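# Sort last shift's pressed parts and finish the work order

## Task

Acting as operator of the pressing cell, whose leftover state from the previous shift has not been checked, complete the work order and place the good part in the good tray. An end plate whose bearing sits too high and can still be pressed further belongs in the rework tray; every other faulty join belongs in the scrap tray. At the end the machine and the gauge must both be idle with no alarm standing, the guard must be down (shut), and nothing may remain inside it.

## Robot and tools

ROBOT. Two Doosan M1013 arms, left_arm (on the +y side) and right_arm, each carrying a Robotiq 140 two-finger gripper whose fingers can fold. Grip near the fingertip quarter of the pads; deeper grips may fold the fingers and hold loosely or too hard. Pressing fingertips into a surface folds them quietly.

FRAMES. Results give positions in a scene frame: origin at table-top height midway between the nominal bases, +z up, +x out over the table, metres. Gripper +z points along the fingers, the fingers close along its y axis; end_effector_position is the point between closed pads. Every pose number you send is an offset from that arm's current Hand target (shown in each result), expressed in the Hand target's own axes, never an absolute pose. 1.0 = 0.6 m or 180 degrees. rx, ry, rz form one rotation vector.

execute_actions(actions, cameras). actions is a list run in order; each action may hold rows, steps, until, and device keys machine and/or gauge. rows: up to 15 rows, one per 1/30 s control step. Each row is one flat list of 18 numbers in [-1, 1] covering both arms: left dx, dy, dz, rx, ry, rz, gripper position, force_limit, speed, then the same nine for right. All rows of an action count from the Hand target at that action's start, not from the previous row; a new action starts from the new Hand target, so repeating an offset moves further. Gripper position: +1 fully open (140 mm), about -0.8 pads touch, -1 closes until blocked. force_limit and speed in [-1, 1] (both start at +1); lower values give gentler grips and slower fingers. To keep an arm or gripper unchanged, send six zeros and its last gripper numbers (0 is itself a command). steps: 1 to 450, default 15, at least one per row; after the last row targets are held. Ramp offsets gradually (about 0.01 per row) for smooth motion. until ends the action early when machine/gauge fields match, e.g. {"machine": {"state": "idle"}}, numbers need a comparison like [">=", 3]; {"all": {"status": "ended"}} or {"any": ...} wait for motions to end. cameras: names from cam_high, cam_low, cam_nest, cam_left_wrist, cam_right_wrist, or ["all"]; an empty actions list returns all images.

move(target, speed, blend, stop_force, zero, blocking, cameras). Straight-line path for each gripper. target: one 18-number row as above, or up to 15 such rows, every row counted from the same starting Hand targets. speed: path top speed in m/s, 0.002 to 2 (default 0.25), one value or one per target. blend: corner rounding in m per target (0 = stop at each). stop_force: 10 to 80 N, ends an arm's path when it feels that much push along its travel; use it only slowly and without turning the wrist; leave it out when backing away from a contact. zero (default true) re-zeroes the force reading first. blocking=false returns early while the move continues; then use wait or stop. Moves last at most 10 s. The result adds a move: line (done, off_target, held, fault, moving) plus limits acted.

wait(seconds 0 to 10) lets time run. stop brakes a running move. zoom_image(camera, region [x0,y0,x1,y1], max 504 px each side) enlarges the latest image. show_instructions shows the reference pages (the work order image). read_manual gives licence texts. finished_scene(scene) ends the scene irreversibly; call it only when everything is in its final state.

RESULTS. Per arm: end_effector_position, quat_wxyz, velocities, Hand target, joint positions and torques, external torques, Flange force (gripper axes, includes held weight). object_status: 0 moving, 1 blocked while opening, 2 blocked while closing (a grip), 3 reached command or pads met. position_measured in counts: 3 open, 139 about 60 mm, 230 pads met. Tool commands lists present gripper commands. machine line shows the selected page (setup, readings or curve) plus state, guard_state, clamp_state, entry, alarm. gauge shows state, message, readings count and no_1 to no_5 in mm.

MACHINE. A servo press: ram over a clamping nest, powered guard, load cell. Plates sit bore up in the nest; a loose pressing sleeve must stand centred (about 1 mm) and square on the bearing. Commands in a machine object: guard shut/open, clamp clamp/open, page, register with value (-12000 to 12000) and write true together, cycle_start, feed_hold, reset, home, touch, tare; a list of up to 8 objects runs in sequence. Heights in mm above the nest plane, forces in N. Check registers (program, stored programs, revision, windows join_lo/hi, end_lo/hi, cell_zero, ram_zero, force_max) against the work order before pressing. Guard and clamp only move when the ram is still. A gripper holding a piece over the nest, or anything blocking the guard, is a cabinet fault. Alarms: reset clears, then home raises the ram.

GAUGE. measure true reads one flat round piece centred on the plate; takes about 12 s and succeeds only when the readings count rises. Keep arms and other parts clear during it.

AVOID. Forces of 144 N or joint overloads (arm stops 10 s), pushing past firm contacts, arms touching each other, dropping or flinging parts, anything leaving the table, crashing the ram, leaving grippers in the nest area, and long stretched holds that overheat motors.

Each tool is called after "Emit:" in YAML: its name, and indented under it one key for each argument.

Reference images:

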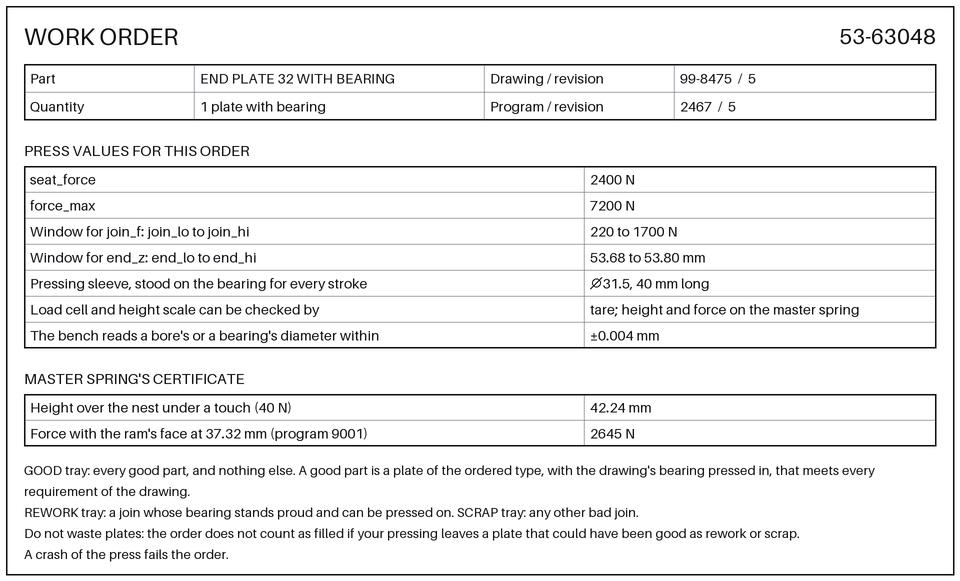

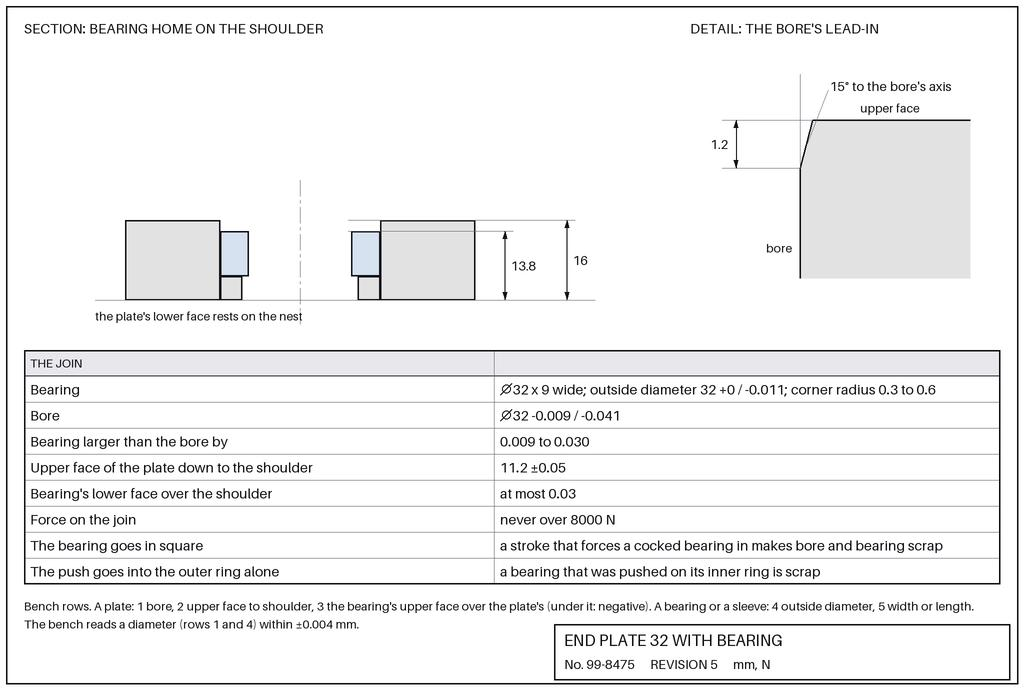

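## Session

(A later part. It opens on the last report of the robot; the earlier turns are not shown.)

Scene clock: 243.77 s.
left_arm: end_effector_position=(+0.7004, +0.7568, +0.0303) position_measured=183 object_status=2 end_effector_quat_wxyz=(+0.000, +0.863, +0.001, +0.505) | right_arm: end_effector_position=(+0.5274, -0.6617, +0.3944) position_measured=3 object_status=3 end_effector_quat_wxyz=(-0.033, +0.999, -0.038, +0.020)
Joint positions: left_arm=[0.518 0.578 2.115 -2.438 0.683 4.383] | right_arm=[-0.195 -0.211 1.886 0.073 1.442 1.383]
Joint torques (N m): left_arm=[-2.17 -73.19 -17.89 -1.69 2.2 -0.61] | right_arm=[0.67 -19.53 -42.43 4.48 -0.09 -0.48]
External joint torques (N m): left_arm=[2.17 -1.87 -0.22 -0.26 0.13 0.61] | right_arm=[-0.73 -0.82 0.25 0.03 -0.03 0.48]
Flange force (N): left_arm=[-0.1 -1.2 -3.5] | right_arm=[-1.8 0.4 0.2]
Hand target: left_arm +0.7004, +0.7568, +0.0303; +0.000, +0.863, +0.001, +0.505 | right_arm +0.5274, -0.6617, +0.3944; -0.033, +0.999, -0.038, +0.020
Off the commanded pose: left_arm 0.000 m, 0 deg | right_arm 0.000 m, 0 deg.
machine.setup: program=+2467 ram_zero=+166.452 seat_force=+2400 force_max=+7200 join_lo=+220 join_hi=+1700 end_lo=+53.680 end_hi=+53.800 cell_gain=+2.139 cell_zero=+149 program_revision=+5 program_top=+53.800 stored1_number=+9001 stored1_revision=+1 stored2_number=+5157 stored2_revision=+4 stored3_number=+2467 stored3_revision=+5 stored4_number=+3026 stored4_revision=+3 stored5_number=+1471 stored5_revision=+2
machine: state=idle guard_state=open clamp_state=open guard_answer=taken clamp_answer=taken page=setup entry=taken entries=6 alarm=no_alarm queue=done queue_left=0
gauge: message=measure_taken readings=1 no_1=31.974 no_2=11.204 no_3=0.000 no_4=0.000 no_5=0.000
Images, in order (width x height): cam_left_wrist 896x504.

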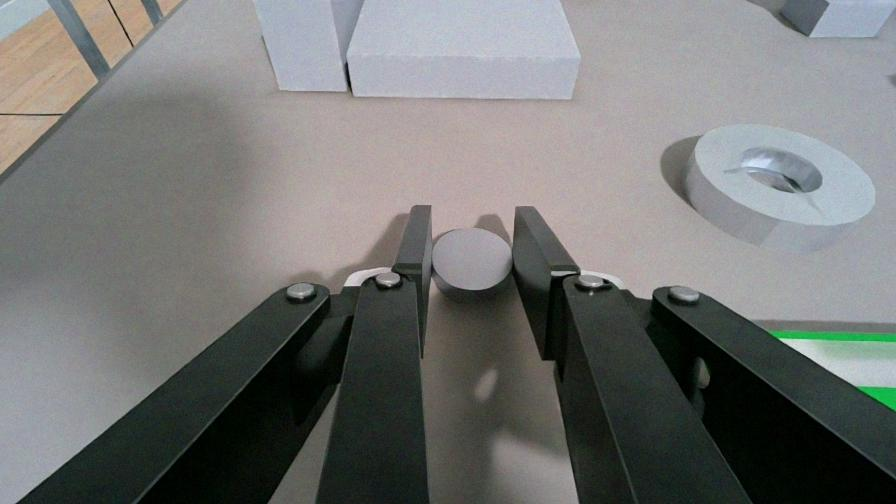

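Emit:
move:
  target:
    - [0.0726,0,-0.0411,0,0,0,-1,-0.4,-1,0,0,0,0,0,0,1,1,1]
    - [0.2199,0,0.2378,0,0,0,-1,-0.4,-1,0,0,0,0,0,0,1,1,1]
  speed: [0.08,0.18]
  blend: 0.01

Emit:
move:
  target: [-0.0378,0,0.0214,0,0,0,-1,-0.4,-1,0,0,0,0,0,0,1,1,1]
  speed: 0.01
  stop_force: 10
  cameras: ["cam_left_wrist"]

Emit:
execute_actions:
  actions:
    - {"rows":[[0,0,0,0,0,0,0,-0.4,-1,0,0,0,0,0,0,1,1,1]],"steps":45}

Emit:
move:
  target:
    - [0,0,-0.08,0,0,0,0,-0.4,-1,0,0,0,0,0,0,1,1,1]
    - [0,0,-0.4,0,0,0,0.0,-0.4,-1,0,0,0,0,0,0,1,1,1]
  speed: [0.08,0.25]
  blend: 0.01

Emit:
execute_actions:
  actions:
    - {"gauge":{"measure":true},"steps":420,"until":{"gauge":{"readings":["=",2]}}}
  cameras: ["cam_left_wrist"]

Scene clock: 252.77 s.
left_arm: end_effector_position=(+0.8895, +0.7571, +0.0754) position_measured=183 object_status=2 end_effector_quat_wxyz=(+0.000, +0.863, +0.001, +0.505) | right_arm: end_effector_position=(+0.5274, -0.6617, +0.3944) position_measured=3 object_status=3 end_effector_quat_wxyz=(-0.033, +0.999, -0.038, +0.020)
Joint positions: left_arm=[0.4 0.672 1.762 -2.33 0.449 4.139] | right_arm=[-0.195 -0.211 1.886 0.073 1.442 1.383]
Joint torques (N m): left_arm=[-2.13 -92.31 -27.66 -2.35 2.49 -0.39] | right_arm=[0.41 -19.38 -42.57 4.45 -0.12 -0.52]
External joint torques (N m): left_arm=[2.11 -0.18 0.24 -0.18 -0.43 0.39] | right_arm=[-0.41 -1.01 0.33 0.06 0 0.52]
Flange force (N): left_arm=[-1.5 -0.9 -1.3] | right_arm=[-2.1 -0.4 0.3]
Hand target: left_arm +0.8895, +0.7571, +0.0754; +0.000, +0.863, +0.001, +0.505 | right_arm +0.5274, -0.6617, +0.3944; -0.033, +0.999, -0.038, +0.020
Off the commanded pose: left_arm 0.000 m, 0 deg | right_arm 0.000 m, 0 deg.
machine.setup: program=+2467 ram_zero=+166.452 seat_force=+2400 force_max=+7200 join_lo=+220 join_hi=+1700 end_lo=+53.680 end_hi=+53.800 cell_gain=+2.139 cell_zero=+149 program_revision=+5 program_top=+53.800 stored1_number=+9001 stored1_revision=+1 stored2_number=+5157 stored2_revision=+4 stored3_number=+2467 stored3_revision=+5 stored4_number=+3026 stored4_revision=+3 stored5_number=+1471 stored5_revision=+2
machine: state=idle guard_state=open clamp_state=open guard_answer=taken clamp_answer=taken page=setup entry=taken entries=6 alarm=no_alarm queue=done queue_left=0
gauge: message=measure_taken readings=1 no_1=31.974 no_2=11.204 no_3=0.000 no_4=0.000 no_5=0.000
move: done

Scene clock: 255.40 s.
left_arm: end_effector_position=(+0.8896, +0.7570, +0.0552) position_measured=183 object_status=2 end_effector_quat_wxyz=(+0.000, +0.863, +0.001, +0.505) | right_arm: end_effector_position=(+0.5274, -0.6617, +0.3944) position_measured=3 object_status=3 end_effector_quat_wxyz=(-0.033, +0.999, -0.038, +0.020)
Joint positions: left_arm=[0.4 0.697 1.765 -2.371 0.47 4.186] | right_arm=[-0.195 -0.211 1.886 0.073 1.442 1.383]
Joint torques (N m): left_arm=[-5.03 -79.15 -20.54 -1.37 -0.29 -0.65] | right_arm=[0.35 -19.11 -42.53 4.48 -0.15 -0.52]
External joint torques (N m): left_arm=[4.99 -14.3 -5.73 -1.13 2.41 0.65] | right_arm=[-0.33 -1.38 0.24 0.03 0.02 0.52]
Flange force (N): left_arm=[7.3 -1.5 -13.6] | right_arm=[-2.6 -0.7 0.0]
Hand target: left_arm +0.8896, +0.7570, +0.0551; +0.000, +0.863, +0.001, +0.505 (not the last commanded pose) | right_arm +0.5274, -0.6617, +0.3944; -0.033, +0.999, -0.038, +0.020
Off the commanded pose: left_arm 0.006 m, 0 deg | right_arm 0.000 m, 0 deg.
machine.setup: program=+2467 ram_zero=+166.452 seat_force=+2400 force_max=+7200 join_lo=+220 join_hi=+1700 end_lo=+53.680 end_hi=+53.800 cell_gain=+2.139 cell_zero=+149 program_revision=+5 program_top=+53.800 stored1_number=+9001 stored1_revision=+1 stored2_number=+5157 stored2_revision=+4 stored3_number=+2467 stored3_revision=+5 stored4_number=+3026 stored4_revision=+3 stored5_number=+1471 stored5_revision=+2
machine: state=idle guard_state=open clamp_state=open guard_answer=taken clamp_answer=taken page=setup entry=taken entries=6 alarm=no_alarm queue=done queue_left=0
gauge: message=measure_taken readings=1 no_1=31.974 no_2=11.204 no_3=0.000 no_4=0.000 no_5=0.000
move: contact (left_arm)
Images, in order (width x height): cam_left_wrist 896x504.

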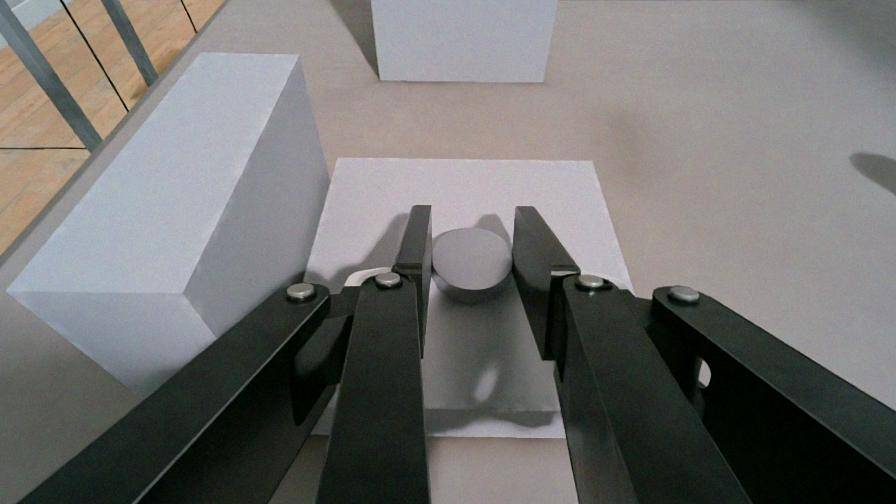

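Scene clock: 257.10 s.
left_arm: end_effector_position=(+0.8896, +0.7570, +0.0551) position_measured=129 object_status=3 end_effector_quat_wxyz=(+0.000, +0.863, +0.001, +0.505) | right_arm: end_effector_position=(+0.5274, -0.6617, +0.3944) position_measured=3 object_status=3 end_effector_quat_wxyz=(-0.033, +0.999, -0.038, +0.020)
Joint positions: left_arm=[0.4 0.697 1.765 -2.371 0.47 4.185] | right_arm=[-0.195 -0.211 1.886 0.073 1.442 1.383]
Joint torques (N m): left_arm=[-1.76 -93.06 -26.71 -2.37 2.49 -0.64] | right_arm=[0.45 -19.31 -42.37 4.46 -0.14 -0.46]
External joint torques (N m): left_arm=[1.72 -0.46 0.33 -0.13 -0.38 0.64] | right_arm=[-0.46 -0.92 0.43 0.02 0.02 0.46]
Flange force (N): left_arm=[-1.8 0.1 -1.7] | right_arm=[-2.1 -0.2 0.4]
Hand target: left_arm +0.8896, +0.7570, +0.0551; +0.000, +0.863, +0.001, +0.505 | right_arm +0.5274, -0.6617, +0.3944; -0.033, +0.999, -0.038, +0.020
Off the commanded pose: left_arm 0.000 m, 0 deg | right_arm 0.000 m, 0 deg.
machine.setup: program=+2467 ram_zero=+166.452 seat_force=+2400 force_max=+7200 join_lo=+220 join_hi=+1700 end_lo=+53.680 end_hi=+53.800 cell_gain=+2.139 cell_zero=+149 program_revision=+5 program_top=+53.800 stored1_number=+9001 stored1_revision=+1 stored2_number=+5157 stored2_revision=+4 stored3_number=+2467 stored3_revision=+5 stored4_number=+3026 stored4_revision=+3 stored5_number=+1471 stored5_revision=+2
machine: state=idle guard_state=open clamp_state=open guard_answer=taken clamp_answer=taken page=setup entry=taken entries=6 alarm=no_alarm queue=done queue_left=0
gauge: message=measure_taken readings=1 no_1=31.974 no_2=11.204 no_3=0.000 no_4=0.000 no_5=0.000

Scene clock: 258.97 s.
left_arm: end_effector_position=(+0.6804, +0.7569, +0.1727) position_measured=129 object_status=3 end_effector_quat_wxyz=(+0.000, +0.863, +0.001, +0.505) | right_arm: end_effector_position=(+0.5274, -0.6617, +0.3944) position_measured=3 object_status=3 end_effector_quat_wxyz=(-0.033, +0.999, -0.038, +0.020)
Joint positions: left_arm=[0.535 0.335 2.107 -2.137 0.523 4.038] | right_arm=[-0.195 -0.211 1.886 0.073 1.442 1.383]
Joint torques (N m): left_arm=[-1.88 -60.45 -26.68 -2.09 2.27 -0.68] | right_arm=[0.46 -19.2 -42.4 4.48 -0.12 -0.51]
External joint torques (N m): left_arm=[1.83 -0.55 -0.02 -0.17 -0.35 0.68] | right_arm=[-0.51 -1.11 0.32 0.01 0.01 0.51]
Flange force (N): left_arm=[-2.4 -0.7 -1.0] | right_arm=[-2.3 -0.2 0.2]
Hand target: left_arm +0.6804, +0.7569, +0.1727; +0.000, +0.863, +0.001, +0.505 | right_arm +0.5274, -0.6617, +0.3944; -0.033, +0.999, -0.038, +0.020
Off the commanded pose: left_arm 0.000 m, 0 deg | right_arm 0.000 m, 0 deg.
machine.setup: program=+2467 ram_zero=+166.452 seat_force=+2400 force_max=+7200 join_lo=+220 join_hi=+1700 end_lo=+53.680 end_hi=+53.800 cell_gain=+2.139 cell_zero=+149 program_revision=+5 program_top=+53.800 stored1_number=+9001 stored1_revision=+1 stored2_number=+5157 stored2_revision=+4 stored3_number=+2467 stored3_revision=+5 stored4_number=+3026 stored4_revision=+3 stored5_number=+1471 stored5_revision=+2
machine: state=idle guard_state=open clamp_state=open guard_answer=taken clamp_answer=taken page=setup entry=taken entries=6 alarm=no_alarm queue=done queue_left=0
gauge: message=measure_taken readings=1 no_1=31.974 no_2=11.204 no_3=0.000 no_4=0.000 no_5=0.000
move: done

Scene clock: 271.17 s.
left_arm: end_effector_position=(+0.6804, +0.7569, +0.1727) position_measured=129 object_status=3 end_effector_quat_wxyz=(+0.000, +0.863, +0.001, +0.505) | right_arm: end_effector_position=(+0.5274, -0.6617, +0.3944) position_measured=3 object_status=3 end_effector_quat_wxyz=(-0.033, +0.999, -0.038, +0.020)
Joint positions: left_arm=[0.535 0.335 2.107 -2.137 0.523 4.038] | right_arm=[-0.195 -0.211 1.886 0.073 1.442 1.383]
Joint torques (N m): left_arm=[-1.91 -60.66 -26.76 -2.11 2.27 -0.64] | right_arm=[0.39 -19.65 -42.51 4.47 -0.16 -0.47]
External joint torques (N m): left_arm=[1.89 -0.23 0.34 -0.14 -0.36 0.64] | right_arm=[-0.41 -0.57 0.56 0.01 0.04 0.47]
Flange force (N): left_arm=[-2.9 -0.7 -1.0] | right_arm=[-1.7 -0.2 0.6]
Hand target: left_arm +0.6804, +0.7569, +0.1727; +0.000, +0.863, +0.001, +0.505 | right_arm +0.5274, -0.6617, +0.3944; -0.033, +0.999, -0.038, +0.020
Tool commands: left_gripper/position=+0.0 left_gripper/force_limit=-0.4 left_gripper/speed=-1.0 right_gripper/position=+1.0 right_gripper/force_limit=+1.0 right_gripper/speed=+1.0
Off the commanded pose: left_arm 0.000 m, 0 deg | right_arm 0.000 m, 0 deg.
machine.setup: program=+2467 ram_zero=+166.452 seat_force=+2400 force_max=+7200 join_lo=+220 join_hi=+1700 end_lo=+53.680 end_hi=+53.800 cell_gain=+2.139 cell_zero=+149 program_revision=+5 program_top=+53.800 stored1_number=+9001 stored1_revision=+1 stored2_number=+5157 stored2_revision=+4 stored3_number=+2467 stored3_revision=+5 stored4_number=+3026 stored4_revision=+3 stored5_number=+1471 stored5_revision=+2
machine: state=idle guard_state=open clamp_state=open guard_answer=taken clamp_answer=taken page=setup entry=taken entries=6 alarm=no_alarm queue=done queue_left=0
gauge: message=measure_taken readings=2 no_1=0.000 no_2=0.000 no_3=0.000 no_4=31.998 no_5=9.001
Images, in order (width x height): cam_left_wrist 896x504.

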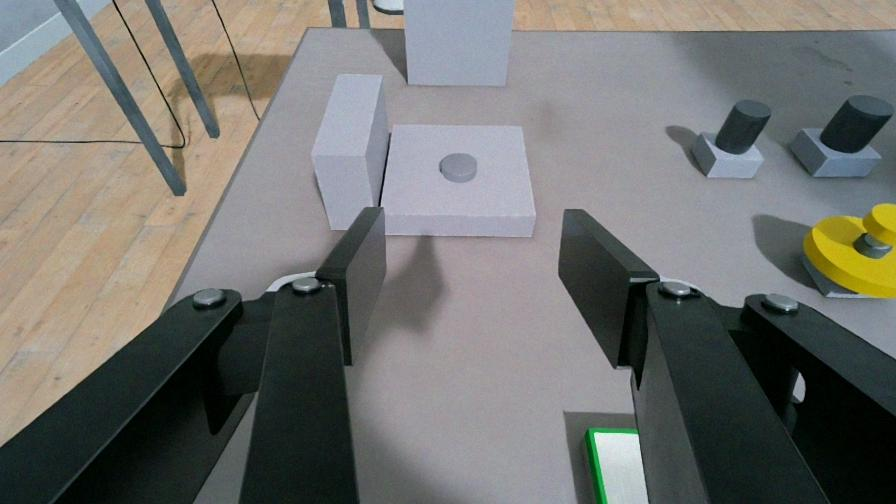

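Emit:
execute_actions:
  actions:
    - {"gauge":{"measure":true},"steps":420,"until":{"gauge":{"readings":["=",3]}}}

Scene clock: 288.93 s.
left_arm: end_effector_position=(+0.6804, +0.7569, +0.1727) position_measured=129 object_status=3 end_effector_quat_wxyz=(+0.000, +0.863, +0.001, +0.505) | right_arm: end_effector_position=(+0.5274, -0.6617, +0.3944) position_measured=3 object_status=3 end_effector_quat_wxyz=(-0.033, +0.999, -0.038, +0.020)
Joint positions: left_arm=[0.535 0.335 2.107 -2.137 0.523 4.038] | right_arm=[-0.195 -0.211 1.886 0.073 1.442 1.383]
Joint torques (N m): left_arm=[-1.93 -60.33 -26.65 -2.12 2.3 -0.59] | right_arm=[0.36 -19.68 -42.45 4.46 -0.13 -0.51]
External joint torques (N m): left_arm=[1.91 -0.54 0.16 -0.13 -0.39 0.59] | right_arm=[-0.4 -0.6 0.41 0.03 0.01 0.51]
Flange force (N): left_arm=[-2.2 -0.9 -1.4] | right_arm=[-1.5 -0.4 0.4]
Hand target: left_arm +0.6804, +0.7569, +0.1727; +0.000, +0.863, +0.001, +0.505 | right_arm +0.5274, -0.6617, +0.3944; -0.033, +0.999, -0.038, +0.020
Tool commands: left_gripper/position=+0.0 left_gripper/force_limit=-0.4 left_gripper/speed=-1.0 right_gripper/position=+1.0 right_gripper/force_limit=+1.0 right_gripper/speed=+1.0
Off the commanded pose: left_arm 0.000 m, 0 deg | right_arm 0.000 m, 0 deg.
machine.setup: program=+2467 ram_zero=+166.452 seat_force=+2400 force_max=+7200 join_lo=+220 join_hi=+1700 end_lo=+53.680 end_hi=+53.800 cell_gain=+2.139 cell_zero=+149 program_revision=+5 program_top=+53.800 stored1_number=+9001 stored1_revision=+1 stored2_number=+5157 stored2_revision=+4 stored3_number=+2467 stored3_revision=+5 stored4_number=+3026 stored4_revision=+3 stored5_number=+1471 stored5_revision=+2
machine: state=idle guard_state=open clamp_state=open guard_answer=taken clamp_answer=taken page=setup entry=taken entries=6 alarm=no_alarm queue=done queue_left=0
gauge: message=measure_taken readings=3 no_1=0.000 no_2=0.000 no_3=0.000 no_4=31.998 no_5=8.998

Emit:
move:
  target: [0.1508,0.3948,0.1744,-0.4355,0,0.246,0.25,0,-1,0,0,0,0,0,0,1,1,1]
  speed: 0.2
  cameras: ["cam_left_wrist"]

Scene clock: 314.00 s.
left_arm: end_effector_position=(+0.8162, +0.5202, +0.2006) position_measured=98 object_status=3 end_effector_quat_wxyz=(+0.356, +0.610, -0.611, +0.358) | right_arm: end_effector_position=(+0.5274, -0.6617, +0.3944) position_measured=3 object_status=3 end_effector_quat_wxyz=(-0.033, +0.999, -0.038, +0.020)
Joint positions: left_arm=[0.37 0.835 1.16 -0.967 1.633 3.677] | right_arm=[-0.195 -0.211 1.886 0.073 1.442 1.383]
Joint torques (N m): left_arm=[-1.93 -113.16 -35.68 0.39 1.67 -0.63] | right_arm=[0.61 -19.55 -42.56 4.46 -0.12 -0.52]
External joint torques (N m): left_arm=[1.97 -0.56 -0.56 -0.24 -0.43 0.63] | right_arm=[-0.62 -0.75 0.52 0.03 0 0.52]
Flange force (N): left_arm=[-1.1 0.9 -1.4] | right_arm=[-2.0 0.1 0.6]
Hand target: left_arm +0.8163, +0.5202, +0.2006; +0.356, +0.610, -0.611, +0.358 | right_arm +0.5274, -0.6617, +0.3944; -0.033, +0.999, -0.038, +0.020
Off the commanded pose: left_arm 0.000 m, 0 deg | right_arm 0.000 m, 0 deg.
machine.setup: program=+2467 ram_zero=+166.452 seat_force=+2400 force_max=+7200 join_lo=+220 join_hi=+1700 end_lo=+53.680 end_hi=+53.800 cell_gain=+2.139 cell_zero=+149 program_revision=+5 program_top=+53.800 stored1_number=+9001 stored1_revision=+1 stored2_number=+5157 stored2_revision=+4 stored3_number=+2467 stored3_revision=+5 stored4_number=+3026 stored4_revision=+3 stored5_number=+1471 stored5_revision=+2
machine: state=idle guard_state=open clamp_state=open guard_answer=taken clamp_answer=taken page=setup entry=taken entries=6 alarm=no_alarm queue=done queue_left=0
gauge: message=measure_taken readings=3 no_1=0.000 no_2=0.000 no_3=0.000 no_4=31.998 no_5=8.998
move: done
Images, in order (width x height): cam_left_wrist 896x504.

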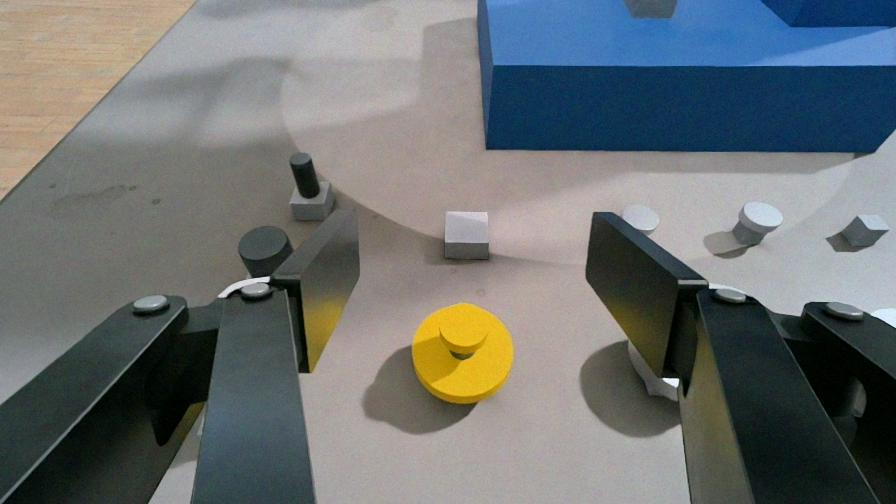

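Emit:
move:
  target:
    - [-0.1864,0.005,0.1055,0,0,0,0.4,0,-1,0,0,0,0,0,0,1,1,1]
    - [-0.1864,0.005,0.1822,0,0,0,0.4,0,-1,0,0,0,0,0,0,1,1,1]
  speed: [0.15,0.05]
  cameras: ["cam_left_wrist"]

Scene clock: 324.33 s.
left_arm: end_effector_position=(+0.8136, +0.4799, +0.0495) position_measured=78 object_status=3 end_effector_quat_wxyz=(+0.356, +0.610, -0.611, +0.358) | right_arm: end_effector_position=(+0.5274, -0.6617, +0.3944) position_measured=3 object_status=3 end_effector_quat_wxyz=(-0.033, +0.999, -0.038, +0.020)
Joint positions: left_arm=[0.332 0.942 1.26 -0.988 1.489 3.83] | right_arm=[-0.195 -0.211 1.886 0.073 1.442 1.383]
Joint torques (N m): left_arm=[-1.66 -115.37 -31.31 0.31 1.83 -0.65] | right_arm=[0.79 -19.53 -42.45 4.47 -0.15 -0.5]
External joint torques (N m): left_arm=[1.61 -0.53 -0.11 -0.26 -0.29 0.65] | right_arm=[-0.79 -0.82 0.33 0.03 0.03 0.49]
Flange force (N): left_arm=[-0.7 1.9 -0.8] | right_arm=[-2.0 0.5 0.2]
Hand target: left_arm +0.8136, +0.4799, +0.0495; +0.356, +0.610, -0.611, +0.358 | right_arm +0.5274, -0.6617, +0.3944; -0.033, +0.999, -0.038, +0.020
Off the commanded pose: left_arm 0.000 m, 0 deg | right_arm 0.000 m, 0 deg.
machine.setup: program=+2467 ram_zero=+166.452 seat_force=+2400 force_max=+7200 join_lo=+220 join_hi=+1700 end_lo=+53.680 end_hi=+53.800 cell_gain=+2.139 cell_zero=+149 program_revision=+5 program_top=+53.800 stored1_number=+9001 stored1_revision=+1 stored2_number=+5157 stored2_revision=+4 stored3_number=+2467 stored3_revision=+5 stored4_number=+3026 stored4_revision=+3 stored5_number=+1471 stored5_revision=+2
machine: state=idle guard_state=open clamp_state=open guard_answer=taken clamp_answer=taken page=setup entry=taken entries=6 alarm=no_alarm queue=done queue_left=0
gauge: message=measure_taken readings=3 no_1=0.000 no_2=0.000 no_3=0.000 no_4=31.998 no_5=8.998
move: done
Images, in order (width x height): cam_left_wrist 896x504.

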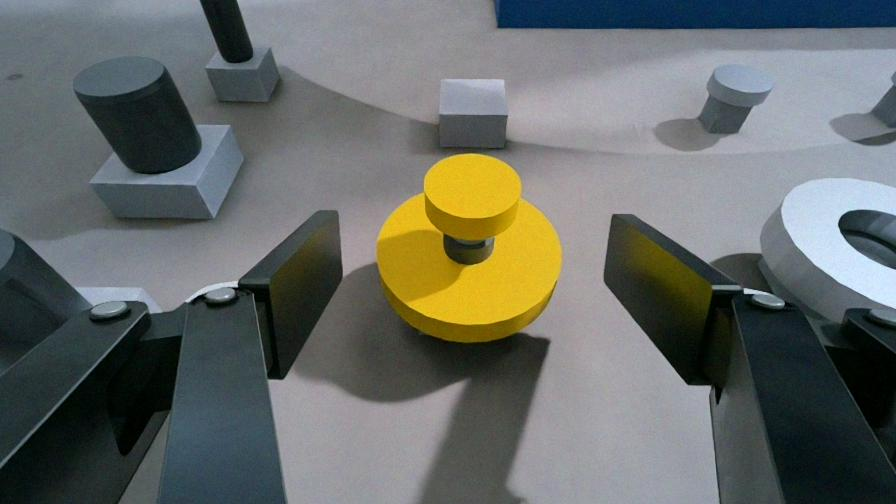

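Emit:
execute_actions:
  actions:
    - {"rows":[[0,0,0,0,0,0,-1,0,-1,0,0,0,0,0,0,1,1,1]],"steps":75}
  cameras: ["cam_left_wrist"]

Scene clock: 332.63 s.
left_arm: end_effector_position=(+0.8136, +0.4799, +0.0495) position_measured=127 object_status=2 end_effector_quat_wxyz=(+0.356, +0.610, -0.611, +0.358) | right_arm: end_effector_position=(+0.5274, -0.6617, +0.3944) position_measured=3 object_status=3 end_effector_quat_wxyz=(-0.033, +0.999, -0.038, +0.020)
Joint positions: left_arm=[0.331 0.942 1.26 -0.988 1.489 3.83] | right_arm=[-0.195 -0.211 1.886 0.073 1.442 1.383]
Joint torques (N m): left_arm=[-7.94 -104.17 -25.77 2.44 0.28 -0.68] | right_arm=[0.71 -19.42 -42.44 4.47 -0.16 -0.56]
External joint torques (N m): left_arm=[7.86 -11.49 -5.48 -2.41 1.27 0.68] | right_arm=[-0.76 -0.79 0.5 0 0.04 0.55]
Flange force (N): left_arm=[6.7 2.3 -12.6] | right_arm=[-2.1 0.3 0.4]
Hand target: left_arm +0.8136, +0.4799, +0.0495; +0.356, +0.610, -0.611, +0.358 | right_arm +0.5274, -0.6617, +0.3944; -0.033, +0.999, -0.038, +0.020
Off the commanded pose: left_arm 0.000 m, 0 deg | right_arm 0.000 m, 0 deg.
machine.setup: program=+2467 ram_zero=+166.452 seat_force=+2400 force_max=+7200 join_lo=+220 join_hi=+1700 end_lo=+53.680 end_hi=+53.800 cell_gain=+2.139 cell_zero=+149 program_revision=+5 program_top=+53.800 stored1_number=+9001 stored1_revision=+1 stored2_number=+5157 stored2_revision=+4 stored3_number=+2467 stored3_revision=+5 stored4_number=+3026 stored4_revision=+3 stored5_number=+1471 stored5_revision=+2
machine: state=idle guard_state=open clamp_state=open guard_answer=taken clamp_answer=taken page=setup entry=taken entries=6 alarm=no_alarm queue=done queue_left=0
gauge: message=measure_taken readings=3 no_1=0.000 no_2=0.000 no_3=0.000 no_4=31.998 no_5=8.998
Images, in order (width x height): cam_left_wrist 896x504.

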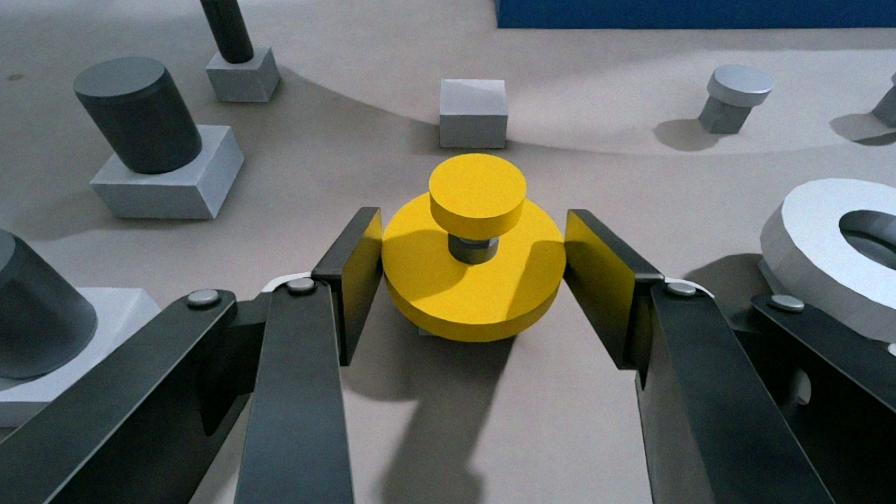

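Emit:
move:
  target:
    - [0.1452,0,-0.0822,0,0,0,-1,0,-1,0,0,0,0,0,0,1,1,1]
    - [0.3168,0.3568,0.0504,0,0,0,-1,0,-1,0,0,0,0,0,0,1,1,1]
    - [0.5921,0.3568,0.5377,0,0,0,-1,0,-1,0,0,0,0,0,0,1,1,1]
  speed: [0.1,0.2,0.15]
  blend: [0.02,0.02,0]
  cameras: ["cam_left_wrist"]

Scene clock: 344.47 s.
left_arm: end_effector_position=(+0.5995, +0.0243, +0.2002) position_measured=127 object_status=2 end_effector_quat_wxyz=(+0.356, +0.610, -0.611, +0.358) | right_arm: end_effector_position=(+0.5274, -0.6617, +0.3944) position_measured=3 object_status=3 end_effector_quat_wxyz=(-0.033, +0.999, -0.038, +0.020)
Joint positions: left_arm=[-0.22 0.465 1.826 -1.309 1.062 3.729] | right_arm=[-0.195 -0.211 1.886 0.073 1.442 1.383]
Joint torques (N m): left_arm=[-3.27 -79.64 -31.64 -1.76 2.44 -0.65] | right_arm=[0.55 -19.35 -42.63 4.45 -0.15 -0.48]
External joint torques (N m): left_arm=[3.24 3.14 1.91 0.81 -1.09 0.65] | right_arm=[-0.55 -0.89 0.68 0.03 0.04 0.48]
Flange force (N): left_arm=[-6.9 -0.6 -1.1] | right_arm=[-2.5 0.0 0.8]
Hand target: left_arm +0.5995, +0.0243, +0.2002; +0.356, +0.610, -0.611, +0.358 | right_arm +0.5274, -0.6617, +0.3944; -0.033, +0.999, -0.038, +0.020
Off the commanded pose: left_arm 0.000 m, 0 deg | right_arm 0.000 m, 0 deg.
machine.setup: program=+2467 ram_zero=+166.452 seat_force=+2400 force_max=+7200 join_lo=+220 join_hi=+1700 end_lo=+53.680 end_hi=+53.800 cell_gain=+2.139 cell_zero=+149 program_revision=+5 program_top=+53.800 stored1_number=+9001 stored1_revision=+1 stored2_number=+5157 stored2_revision=+4 stored3_number=+2467 stored3_revision=+5 stored4_number=+3026 stored4_revision=+3 stored5_number=+1471 stored5_revision=+2
machine: state=idle guard_state=open clamp_state=open guard_answer=taken clamp_answer=taken page=setup entry=taken entries=6 alarm=no_alarm queue=done queue_left=0
gauge: message=measure_taken readings=3 no_1=0.000 no_2=0.000 no_3=0.000 no_4=31.998 no_5=8.998
move: done
Images, in order (width x height): cam_left_wrist 896x504.

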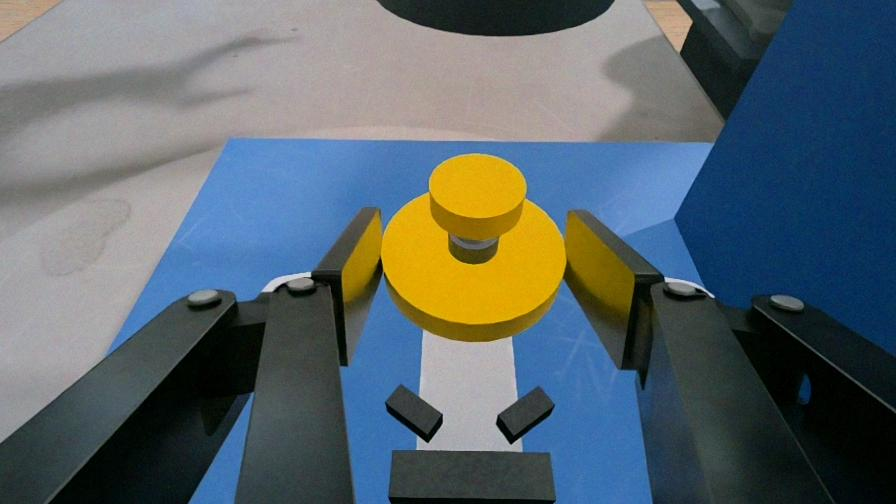

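Emit:
move:
  target: [-0.0653,0,0.037,0,0,0,-1,0,-1,0,0,0,0,0,0,1,1,1]
  speed: 0.1

Emit:
move:
  target: [-0.0203,0,0.0115,0,0,0,-1,0,-1,0,0,0,0,0,0,1,1,1]
  speed: 0.01
  stop_force: 10
  cameras: ["cam_left_wrist","cam_nest"]

Scene clock: 349.53 s.
left_arm: end_effector_position=(+0.5996, +0.0241, +0.1552) position_measured=127 object_status=2 end_effector_quat_wxyz=(+0.356, +0.610, -0.611, +0.358) | right_arm: end_effector_position=(+0.5274, -0.6617, +0.3944) position_measured=3 object_status=3 end_effector_quat_wxyz=(-0.033, +0.999, -0.038, +0.020)
Joint positions: left_arm=[-0.221 0.517 1.847 -1.35 1.045 3.811] | right_arm=[-0.195 -0.211 1.886 0.073 1.442 1.383]
Joint torques (N m): left_arm=[-2.14 -80.9 -29.34 -1.7 2.71 -0.74] | right_arm=[0.48 -19.23 -42.54 4.48 -0.13 -0.47]
External joint torques (N m): left_arm=[2.08 2.14 2.25 0.71 -1.19 0.74] | right_arm=[-0.53 -1.03 0.55 0.01 0.01 0.46]
Flange force (N): left_arm=[-5.6 2.1 -0.5] | right_arm=[-2.5 -0.1 0.5]
Hand target: left_arm +0.5996, +0.0242, +0.1552; +0.356, +0.610, -0.611, +0.358 | right_arm +0.5274, -0.6617, +0.3944; -0.033, +0.999, -0.038, +0.020
Off the commanded pose: left_arm 0.000 m, 0 deg | right_arm 0.000 m, 0 deg.
machine.setup: program=+2467 ram_zero=+166.452 seat_force=+2400 force_max=+7200 join_lo=+220 join_hi=+1700 end_lo=+53.680 end_hi=+53.800 cell_gain=+2.139 cell_zero=+149 program_revision=+5 program_top=+53.800 stored1_number=+9001 stored1_revision=+1 stored2_number=+5157 stored2_revision=+4 stored3_number=+2467 stored3_revision=+5 stored4_number=+3026 stored4_revision=+3 stored5_number=+1471 stored5_revision=+2
machine: state=idle guard_state=open clamp_state=open guard_answer=taken clamp_answer=taken page=setup entry=taken entries=6 alarm=no_alarm queue=done queue_left=0
gauge: message=measure_taken readings=3 no_1=0.000 no_2=0.000 no_3=0.000 no_4=31.998 no_5=8.998
move: done

Scene clock: 350.97 s.
left_arm: end_effector_position=(+0.5997, +0.0241, +0.1472) position_measured=127 object_status=2 end_effector_quat_wxyz=(+0.356, +0.610, -0.611, +0.358) | right_arm: end_effector_position=(+0.5274, -0.6617, +0.3944) position_measured=3 object_status=3 end_effector_quat_wxyz=(-0.033, +0.999, -0.038, +0.020)
Joint positions: left_arm=[-0.221 0.527 1.851 -1.358 1.042 3.826] | right_arm=[-0.195 -0.211 1.886 0.073 1.442 1.383]
Joint torques (N m): left_arm=[-3.76 -71.99 -24.82 0.22 -0.29 -0.53] | right_arm=[0.6 -19.65 -42.44 4.52 -0.11 -0.48]
External joint torques (N m): left_arm=[3.72 -7.35 -2.04 -1.22 1.83 0.53] | right_arm=[-0.59 -0.59 0.49 -0.04 -0.01 0.47]
Flange force (N): left_arm=[3.8 3.5 -10.1] | right_arm=[-1.7 0.1 0.6]
Hand target: left_arm +0.5997, +0.0241, +0.1472; +0.356, +0.610, -0.611, +0.358 (not the last commanded pose) | right_arm +0.5274, -0.6617, +0.3944; -0.033, +0.999, -0.038, +0.020
Off the commanded pose: left_arm 0.006 m, 0 deg | right_arm 0.000 m, 0 deg.
machine.setup: program=+2467 ram_zero=+166.452 seat_force=+2400 force_max=+7200 join_lo=+220 join_hi=+1700 end_lo=+53.680 end_hi=+53.800 cell_gain=+2.139 cell_zero=+149 program_revision=+5 program_top=+53.800 stored1_number=+9001 stored1_revision=+1 stored2_number=+5157 stored2_revision=+4 stored3_number=+2467 stored3_revision=+5 stored4_number=+3026 stored4_revision=+3 stored5_number=+1471 stored5_revision=+2
machine: state=idle guard_state=open clamp_state=open guard_answer=taken clamp_answer=taken page=setup entry=taken entries=6 alarm=no_alarm queue=done queue_left=0
gauge: message=measure_taken readings=3 no_1=0.000 no_2=0.000 no_3=0.000 no_4=31.998 no_5=8.998
move: contact (left_arm)
Images, in order (width x height): cam_nest 504x504, cam_left_wrist 896x504.

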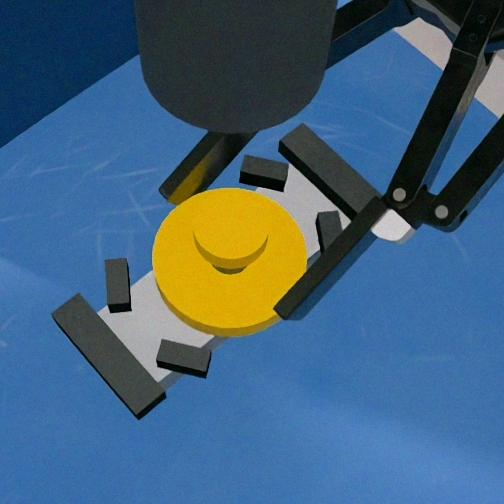

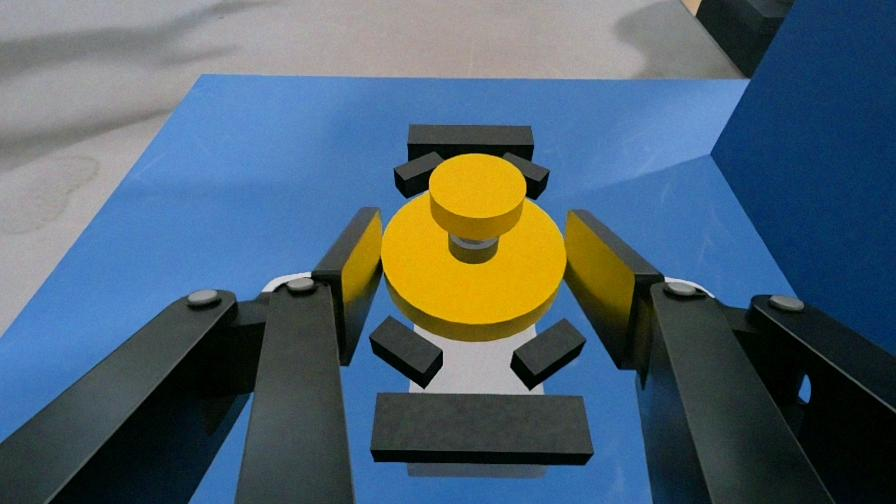

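Emit:
execute_actions:
  actions:
    - {"rows":[[0,0,0,0,0,0,0.4,0,-1,0,0,0,0,0,0,1,1,1]],"steps":50}

Emit:
move:
  target:
    - [0,0,-0.1,0,0,0,0.4,0,-1,0,0,0,0,0,0,1,1,1]
    - [0,0,-0.57,0,0,0,0.4,0,-1,0,0,0,0,0,0,1,1,1]
  speed: [0.1,0.25]
  blend: 0.02

Emit:
execute_actions:
  actions:
    - {"machine":[{"clamp":"clamp"},{"guard":"shut"},{"page":"readings"},{"touch":true}],"steps":450,"until":{"machine":{"queue":["!=","running"]}}}
  cameras: ["cam_nest"]

Scene clock: 356.40 s.
left_arm: end_effector_position=(+0.5997, +0.0241, +0.1472) position_measured=78 object_status=3 end_effector_quat_wxyz=(+0.356, +0.610, -0.611, +0.358) | right_arm: end_effector_position=(+0.5274, -0.6617, +0.3944) position_measured=3 object_status=3 end_effector_quat_wxyz=(-0.033, +0.999, -0.038, +0.020)
Joint positions: left_arm=[-0.221 0.527 1.851 -1.358 1.042 3.826] | right_arm=[-0.195 -0.211 1.886 0.073 1.442 1.383]
Joint torques (N m): left_arm=[-1.93 -79 -26.91 -0.79 1.87 -0.61] | right_arm=[0.38 -19.45 -42.54 4.47 -0.11 -0.51]
External joint torques (N m): left_arm=[1.85 -0.2 0.19 -0.21 -0.34 0.61] | right_arm=[-0.43 -0.85 0.44 0.03 -0.01 0.5]
Flange force (N): left_arm=[-2.3 0.9 -1.6] | right_arm=[-2.0 -0.3 0.5]
Hand target: left_arm +0.5997, +0.0241, +0.1472; +0.356, +0.610, -0.611, +0.358 | right_arm +0.5274, -0.6617, +0.3944; -0.033, +0.999, -0.038, +0.020
Off the commanded pose: left_arm 0.000 m, 0 deg | right_arm 0.000 m, 0 deg.
machine.setup: program=+2467 ram_zero=+166.452 seat_force=+2400 force_max=+7200 join_lo=+220 join_hi=+1700 end_lo=+53.680 end_hi=+53.800 cell_gain=+2.139 cell_zero=+149 program_revision=+5 program_top=+53.800 stored1_number=+9001 stored1_revision=+1 stored2_number=+5157 stored2_revision=+4 stored3_number=+2467 stored3_revision=+5 stored4_number=+3026 stored4_revision=+3 stored5_number=+1471 stored5_revision=+2
machine: state=idle guard_state=open clamp_state=open guard_answer=taken clamp_answer=taken page=setup entry=taken entries=6 alarm=no_alarm queue=done queue_left=0
gauge: message=measure_taken readings=3 no_1=0.000 no_2=0.000 no_3=0.000 no_4=31.998 no_5=8.998

Scene clock: 358.53 s.
left_arm: end_effector_position=(+0.5991, +0.3221, +0.3151) position_measured=78 object_status=3 end_effector_quat_wxyz=(+0.356, +0.610, -0.611, +0.358) | right_arm: end_effector_position=(+0.5274, -0.6617, +0.3944) position_measured=3 object_status=3 end_effector_quat_wxyz=(-0.033, +0.999, -0.038, +0.020)
Joint positions: left_arm=[0.208 0.359 1.736 -1.042 1.457 3.684] | right_arm=[-0.195 -0.211 1.886 0.073 1.442 1.383]
Joint torques (N m): left_arm=[-2.08 -70.48 -33.74 0.05 1.64 -0.63] | right_arm=[0.5 -19.33 -42.4 4.46 -0.11 -0.52]
External joint torques (N m): left_arm=[2.03 -0.34 -0.37 -0.22 -0.39 0.63] | right_arm=[-0.54 -0.93 0.3 0.04 -0.01 0.52]
Flange force (N): left_arm=[-1.9 0.7 -2.0] | right_arm=[-2.0 -0.1 0.2]
Hand target: left_arm +0.5991, +0.3221, +0.3150; +0.356, +0.610, -0.611, +0.358 | right_arm +0.5274, -0.6617, +0.3944; -0.033, +0.999, -0.038, +0.020
Off the commanded pose: left_arm 0.000 m, 0 deg | right_arm 0.000 m, 0 deg.
machine.setup: program=+2467 ram_zero=+166.452 seat_force=+2400 force_max=+7200 join_lo=+220 join_hi=+1700 end_lo=+53.680 end_hi=+53.800 cell_gain=+2.139 cell_zero=+149 program_revision=+5 program_top=+53.800 stored1_number=+9001 stored1_revision=+1 stored2_number=+5157 stored2_revision=+4 stored3_number=+2467 stored3_revision=+5 stored4_number=+3026 stored4_revision=+3 stored5_number=+1471 stored5_revision=+2
machine: state=idle guard_state=open clamp_state=open guard_answer=taken clamp_answer=taken page=setup entry=taken entries=6 alarm=no_alarm queue=done queue_left=0
gauge: message=measure_taken readings=3 no_1=0.000 no_2=0.000 no_3=0.000 no_4=31.998 no_5=8.998
move: done

Scene clock: 373.07 s.
left_arm: end_effector_position=(+0.5991, +0.3221, +0.3150) position_measured=78 object_status=3 end_effector_quat_wxyz=(+0.356, +0.610, -0.611, +0.358) | right_arm: end_effector_position=(+0.5274, -0.6617, +0.3944) position_measured=3 object_status=3 end_effector_quat_wxyz=(-0.033, +0.999, -0.038, +0.020)
Joint positions: left_arm=[0.208 0.36 1.736 -1.042 1.457 3.684] | right_arm=[-0.195 -0.211 1.886 0.073 1.442 1.383]
Joint torques (N m): left_arm=[-1.96 -70.83 -34.2 0.05 1.63 -0.59] | right_arm=[0.33 -19.36 -42.5 4.48 -0.13 -0.53]
External joint torques (N m): left_arm=[1.9 -0.28 -0.13 -0.24 -0.38 0.59] | right_arm=[-0.37 -1.1 0.18 0.04 0.01 0.53]
Flange force (N): left_arm=[-1.9 1.0 -1.6] | right_arm=[-2.0 -0.6 0.0]
Hand target: left_arm +0.5991, +0.3221, +0.3150; +0.356, +0.610, -0.611, +0.358 | right_arm +0.5274, -0.6617, +0.3944; -0.033, +0.999, -0.038, +0.020
Tool commands: left_gripper/position=+0.4 left_gripper/force_limit=+0.0 left_gripper/speed=-1.0 right_gripper/position=+1.0 right_gripper/force_limit=+1.0 right_gripper/speed=+1.0
Off the commanded pose: left_arm 0.000 m, 0 deg | right_arm 0.000 m, 0 deg.
machine.readings: force=+0 touch_z=+42.227 join_f=+0 peak_f=+0 end_z=+0.000 ok=+0 pos_z=+153.548 cycles=+0
machine: state=idle guard_state=shut clamp_state=clamped guard_answer=taken clamp_answer=taken page=readings entry=taken entries=7 alarm=no_alarm queue=done queue_left=0
gauge: message=measure_taken readings=3 no_1=0.000 no_2=0.000 no_3=0.000 no_4=31.998 no_5=8.998
Images, in order (width x height): cam_nest 504x504.

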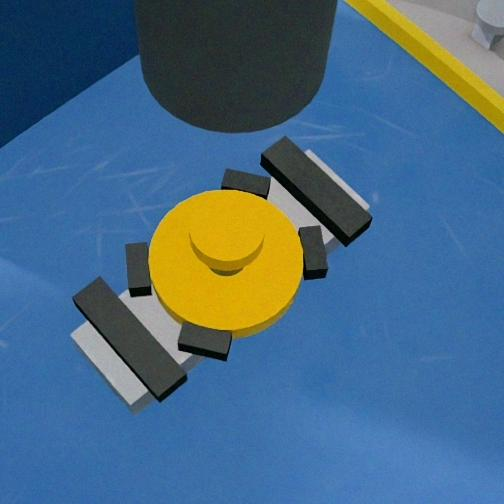

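Emit:
execute_actions:
  actions:
    - {"machine":[{"register":"program","value":9001,"write":true},{"cycle_start":true},{"page":"readings"}],"steps":450,"until":{"machine":{"queue":["!=","running"]}}}

Emit:
execute_actions:
  actions:
    - {"machine":[{"page":"setup"}],"steps":3}

Scene clock: 380.90 s.
left_arm: end_effector_position=(+0.5991, +0.3221, +0.3150) position_measured=78 object_status=3 end_effector_quat_wxyz=(+0.356, +0.610, -0.611, +0.358) | right_arm: end_effector_position=(+0.5274, -0.6617, +0.3944) position_measured=3 object_status=3 end_effector_quat_wxyz=(-0.033, +0.999, -0.038, +0.020)
Joint positions: left_arm=[0.208 0.36 1.736 -1.042 1.457 3.684] | right_arm=[-0.195 -0.211 1.886 0.073 1.442 1.383]
Joint torques (N m): left_arm=[-2.01 -70.76 -34.01 0.05 1.61 -0.64] | right_arm=[0.55 -19.63 -42.61 4.44 -0.11 -0.49]
External joint torques (N m): left_arm=[1.97 -0.34 -0.38 -0.23 -0.36 0.64] | right_arm=[-0.59 -0.55 0.73 0.03 -0.01 0.48]
Flange force (N): left_arm=[-1.9 0.7 -1.9] | right_arm=[-1.9 0.1 1.0]
Hand target: left_arm +0.5991, +0.3221, +0.3150; +0.356, +0.610, -0.611, +0.358 | right_arm +0.5274, -0.6617, +0.3944; -0.033, +0.999, -0.038, +0.020
Tool commands: left_gripper/position=+0.4 left_gripper/force_limit=+0.0 left_gripper/speed=-1.0 right_gripper/position=+1.0 right_gripper/force_limit=+1.0 right_gripper/speed=+1.0
Off the commanded pose: left_arm 0.000 m, 0 deg | right_arm 0.000 m, 0 deg.
machine.readings: force=+0 touch_z=+42.227 join_f=+2487 peak_f=+2646 end_z=+37.318 ok=+0 pos_z=+153.548 cycles=+1
machine: state=done guard_state=shut clamp_state=clamped guard_answer=taken clamp_answer=taken page=readings entry=taken entries=9 alarm=no_alarm queue=done queue_left=0
gauge: message=measure_taken readings=3 no_1=0.000 no_2=0.000 no_3=0.000 no_4=31.998 no_5=8.998

Scene clock: 381.20 s.
left_arm: end_effector_position=(+0.5991, +0.3221, +0.3150) position_measured=78 object_status=3 end_effector_quat_wxyz=(+0.356, +0.610, -0.611, +0.358) | right_arm: end_effector_position=(+0.5274, -0.6617, +0.3944) position_measured=3 object_status=3 end_effector_quat_wxyz=(-0.033, +0.999, -0.038, +0.020)
Joint positions: left_arm=[0.208 0.36 1.736 -1.042 1.457 3.684] | right_arm=[-0.195 -0.211 1.886 0.073 1.442 1.383]
Joint torques (N m): left_arm=[-2.05 -70.67 -34.21 0.02 1.61 -0.6] | right_arm=[0.51 -19.83 -42.49 4.48 -0.14 -0.45]
External joint torques (N m): left_arm=[2.03 -0.53 -0.19 -0.21 -0.36 0.6] | right_arm=[-0.56 -0.57 0.24 0.03 0.01 0.45]
Flange force (N): left_arm=[-1.8 1.3 -1.9] | right_arm=[-1.3 0.1 0.2]
Hand target: left_arm +0.5991, +0.3221, +0.3150; +0.356, +0.610, -0.611, +0.358 | right_arm +0.5274, -0.6617, +0.3944; -0.033, +0.999, -0.038, +0.020
Tool commands: left_gripper/position=+0.4 left_gripper/force_limit=+0.0 left_gripper/speed=-1.0 right_gripper/position=+1.0 right_gripper/force_limit=+1.0 right_gripper/speed=+1.0
Off the commanded pose: left_arm 0.000 m, 0 deg | right_arm 0.000 m, 0 deg.
machine.setup: program=+9001 ram_zero=+166.452 seat_force=+2400 force_max=+7200 join_lo=+220 join_hi=+1700 end_lo=+53.680 end_hi=+53.800 cell_gain=+2.139 cell_zero=+149 program_revision=+1 program_top=+37.320 stored1_number=+9001 stored1_revision=+1 stored2_number=+5157 stored2_revision=+4 stored3_number=+2467 stored3_revision=+5 stored4_number=+3026 stored4_revision=+3 stored5_number=+1471 stored5_revision=+2
machine: state=done guard_state=shut clamp_state=clamped guard_answer=taken clamp_answer=taken page=setup entry=taken entries=9 alarm=no_alarm queue=done queue_left=0
gauge: message=measure_taken readings=3 no_1=0.000 no_2=0.000 no_3=0.000 no_4=31.998 no_5=8.998


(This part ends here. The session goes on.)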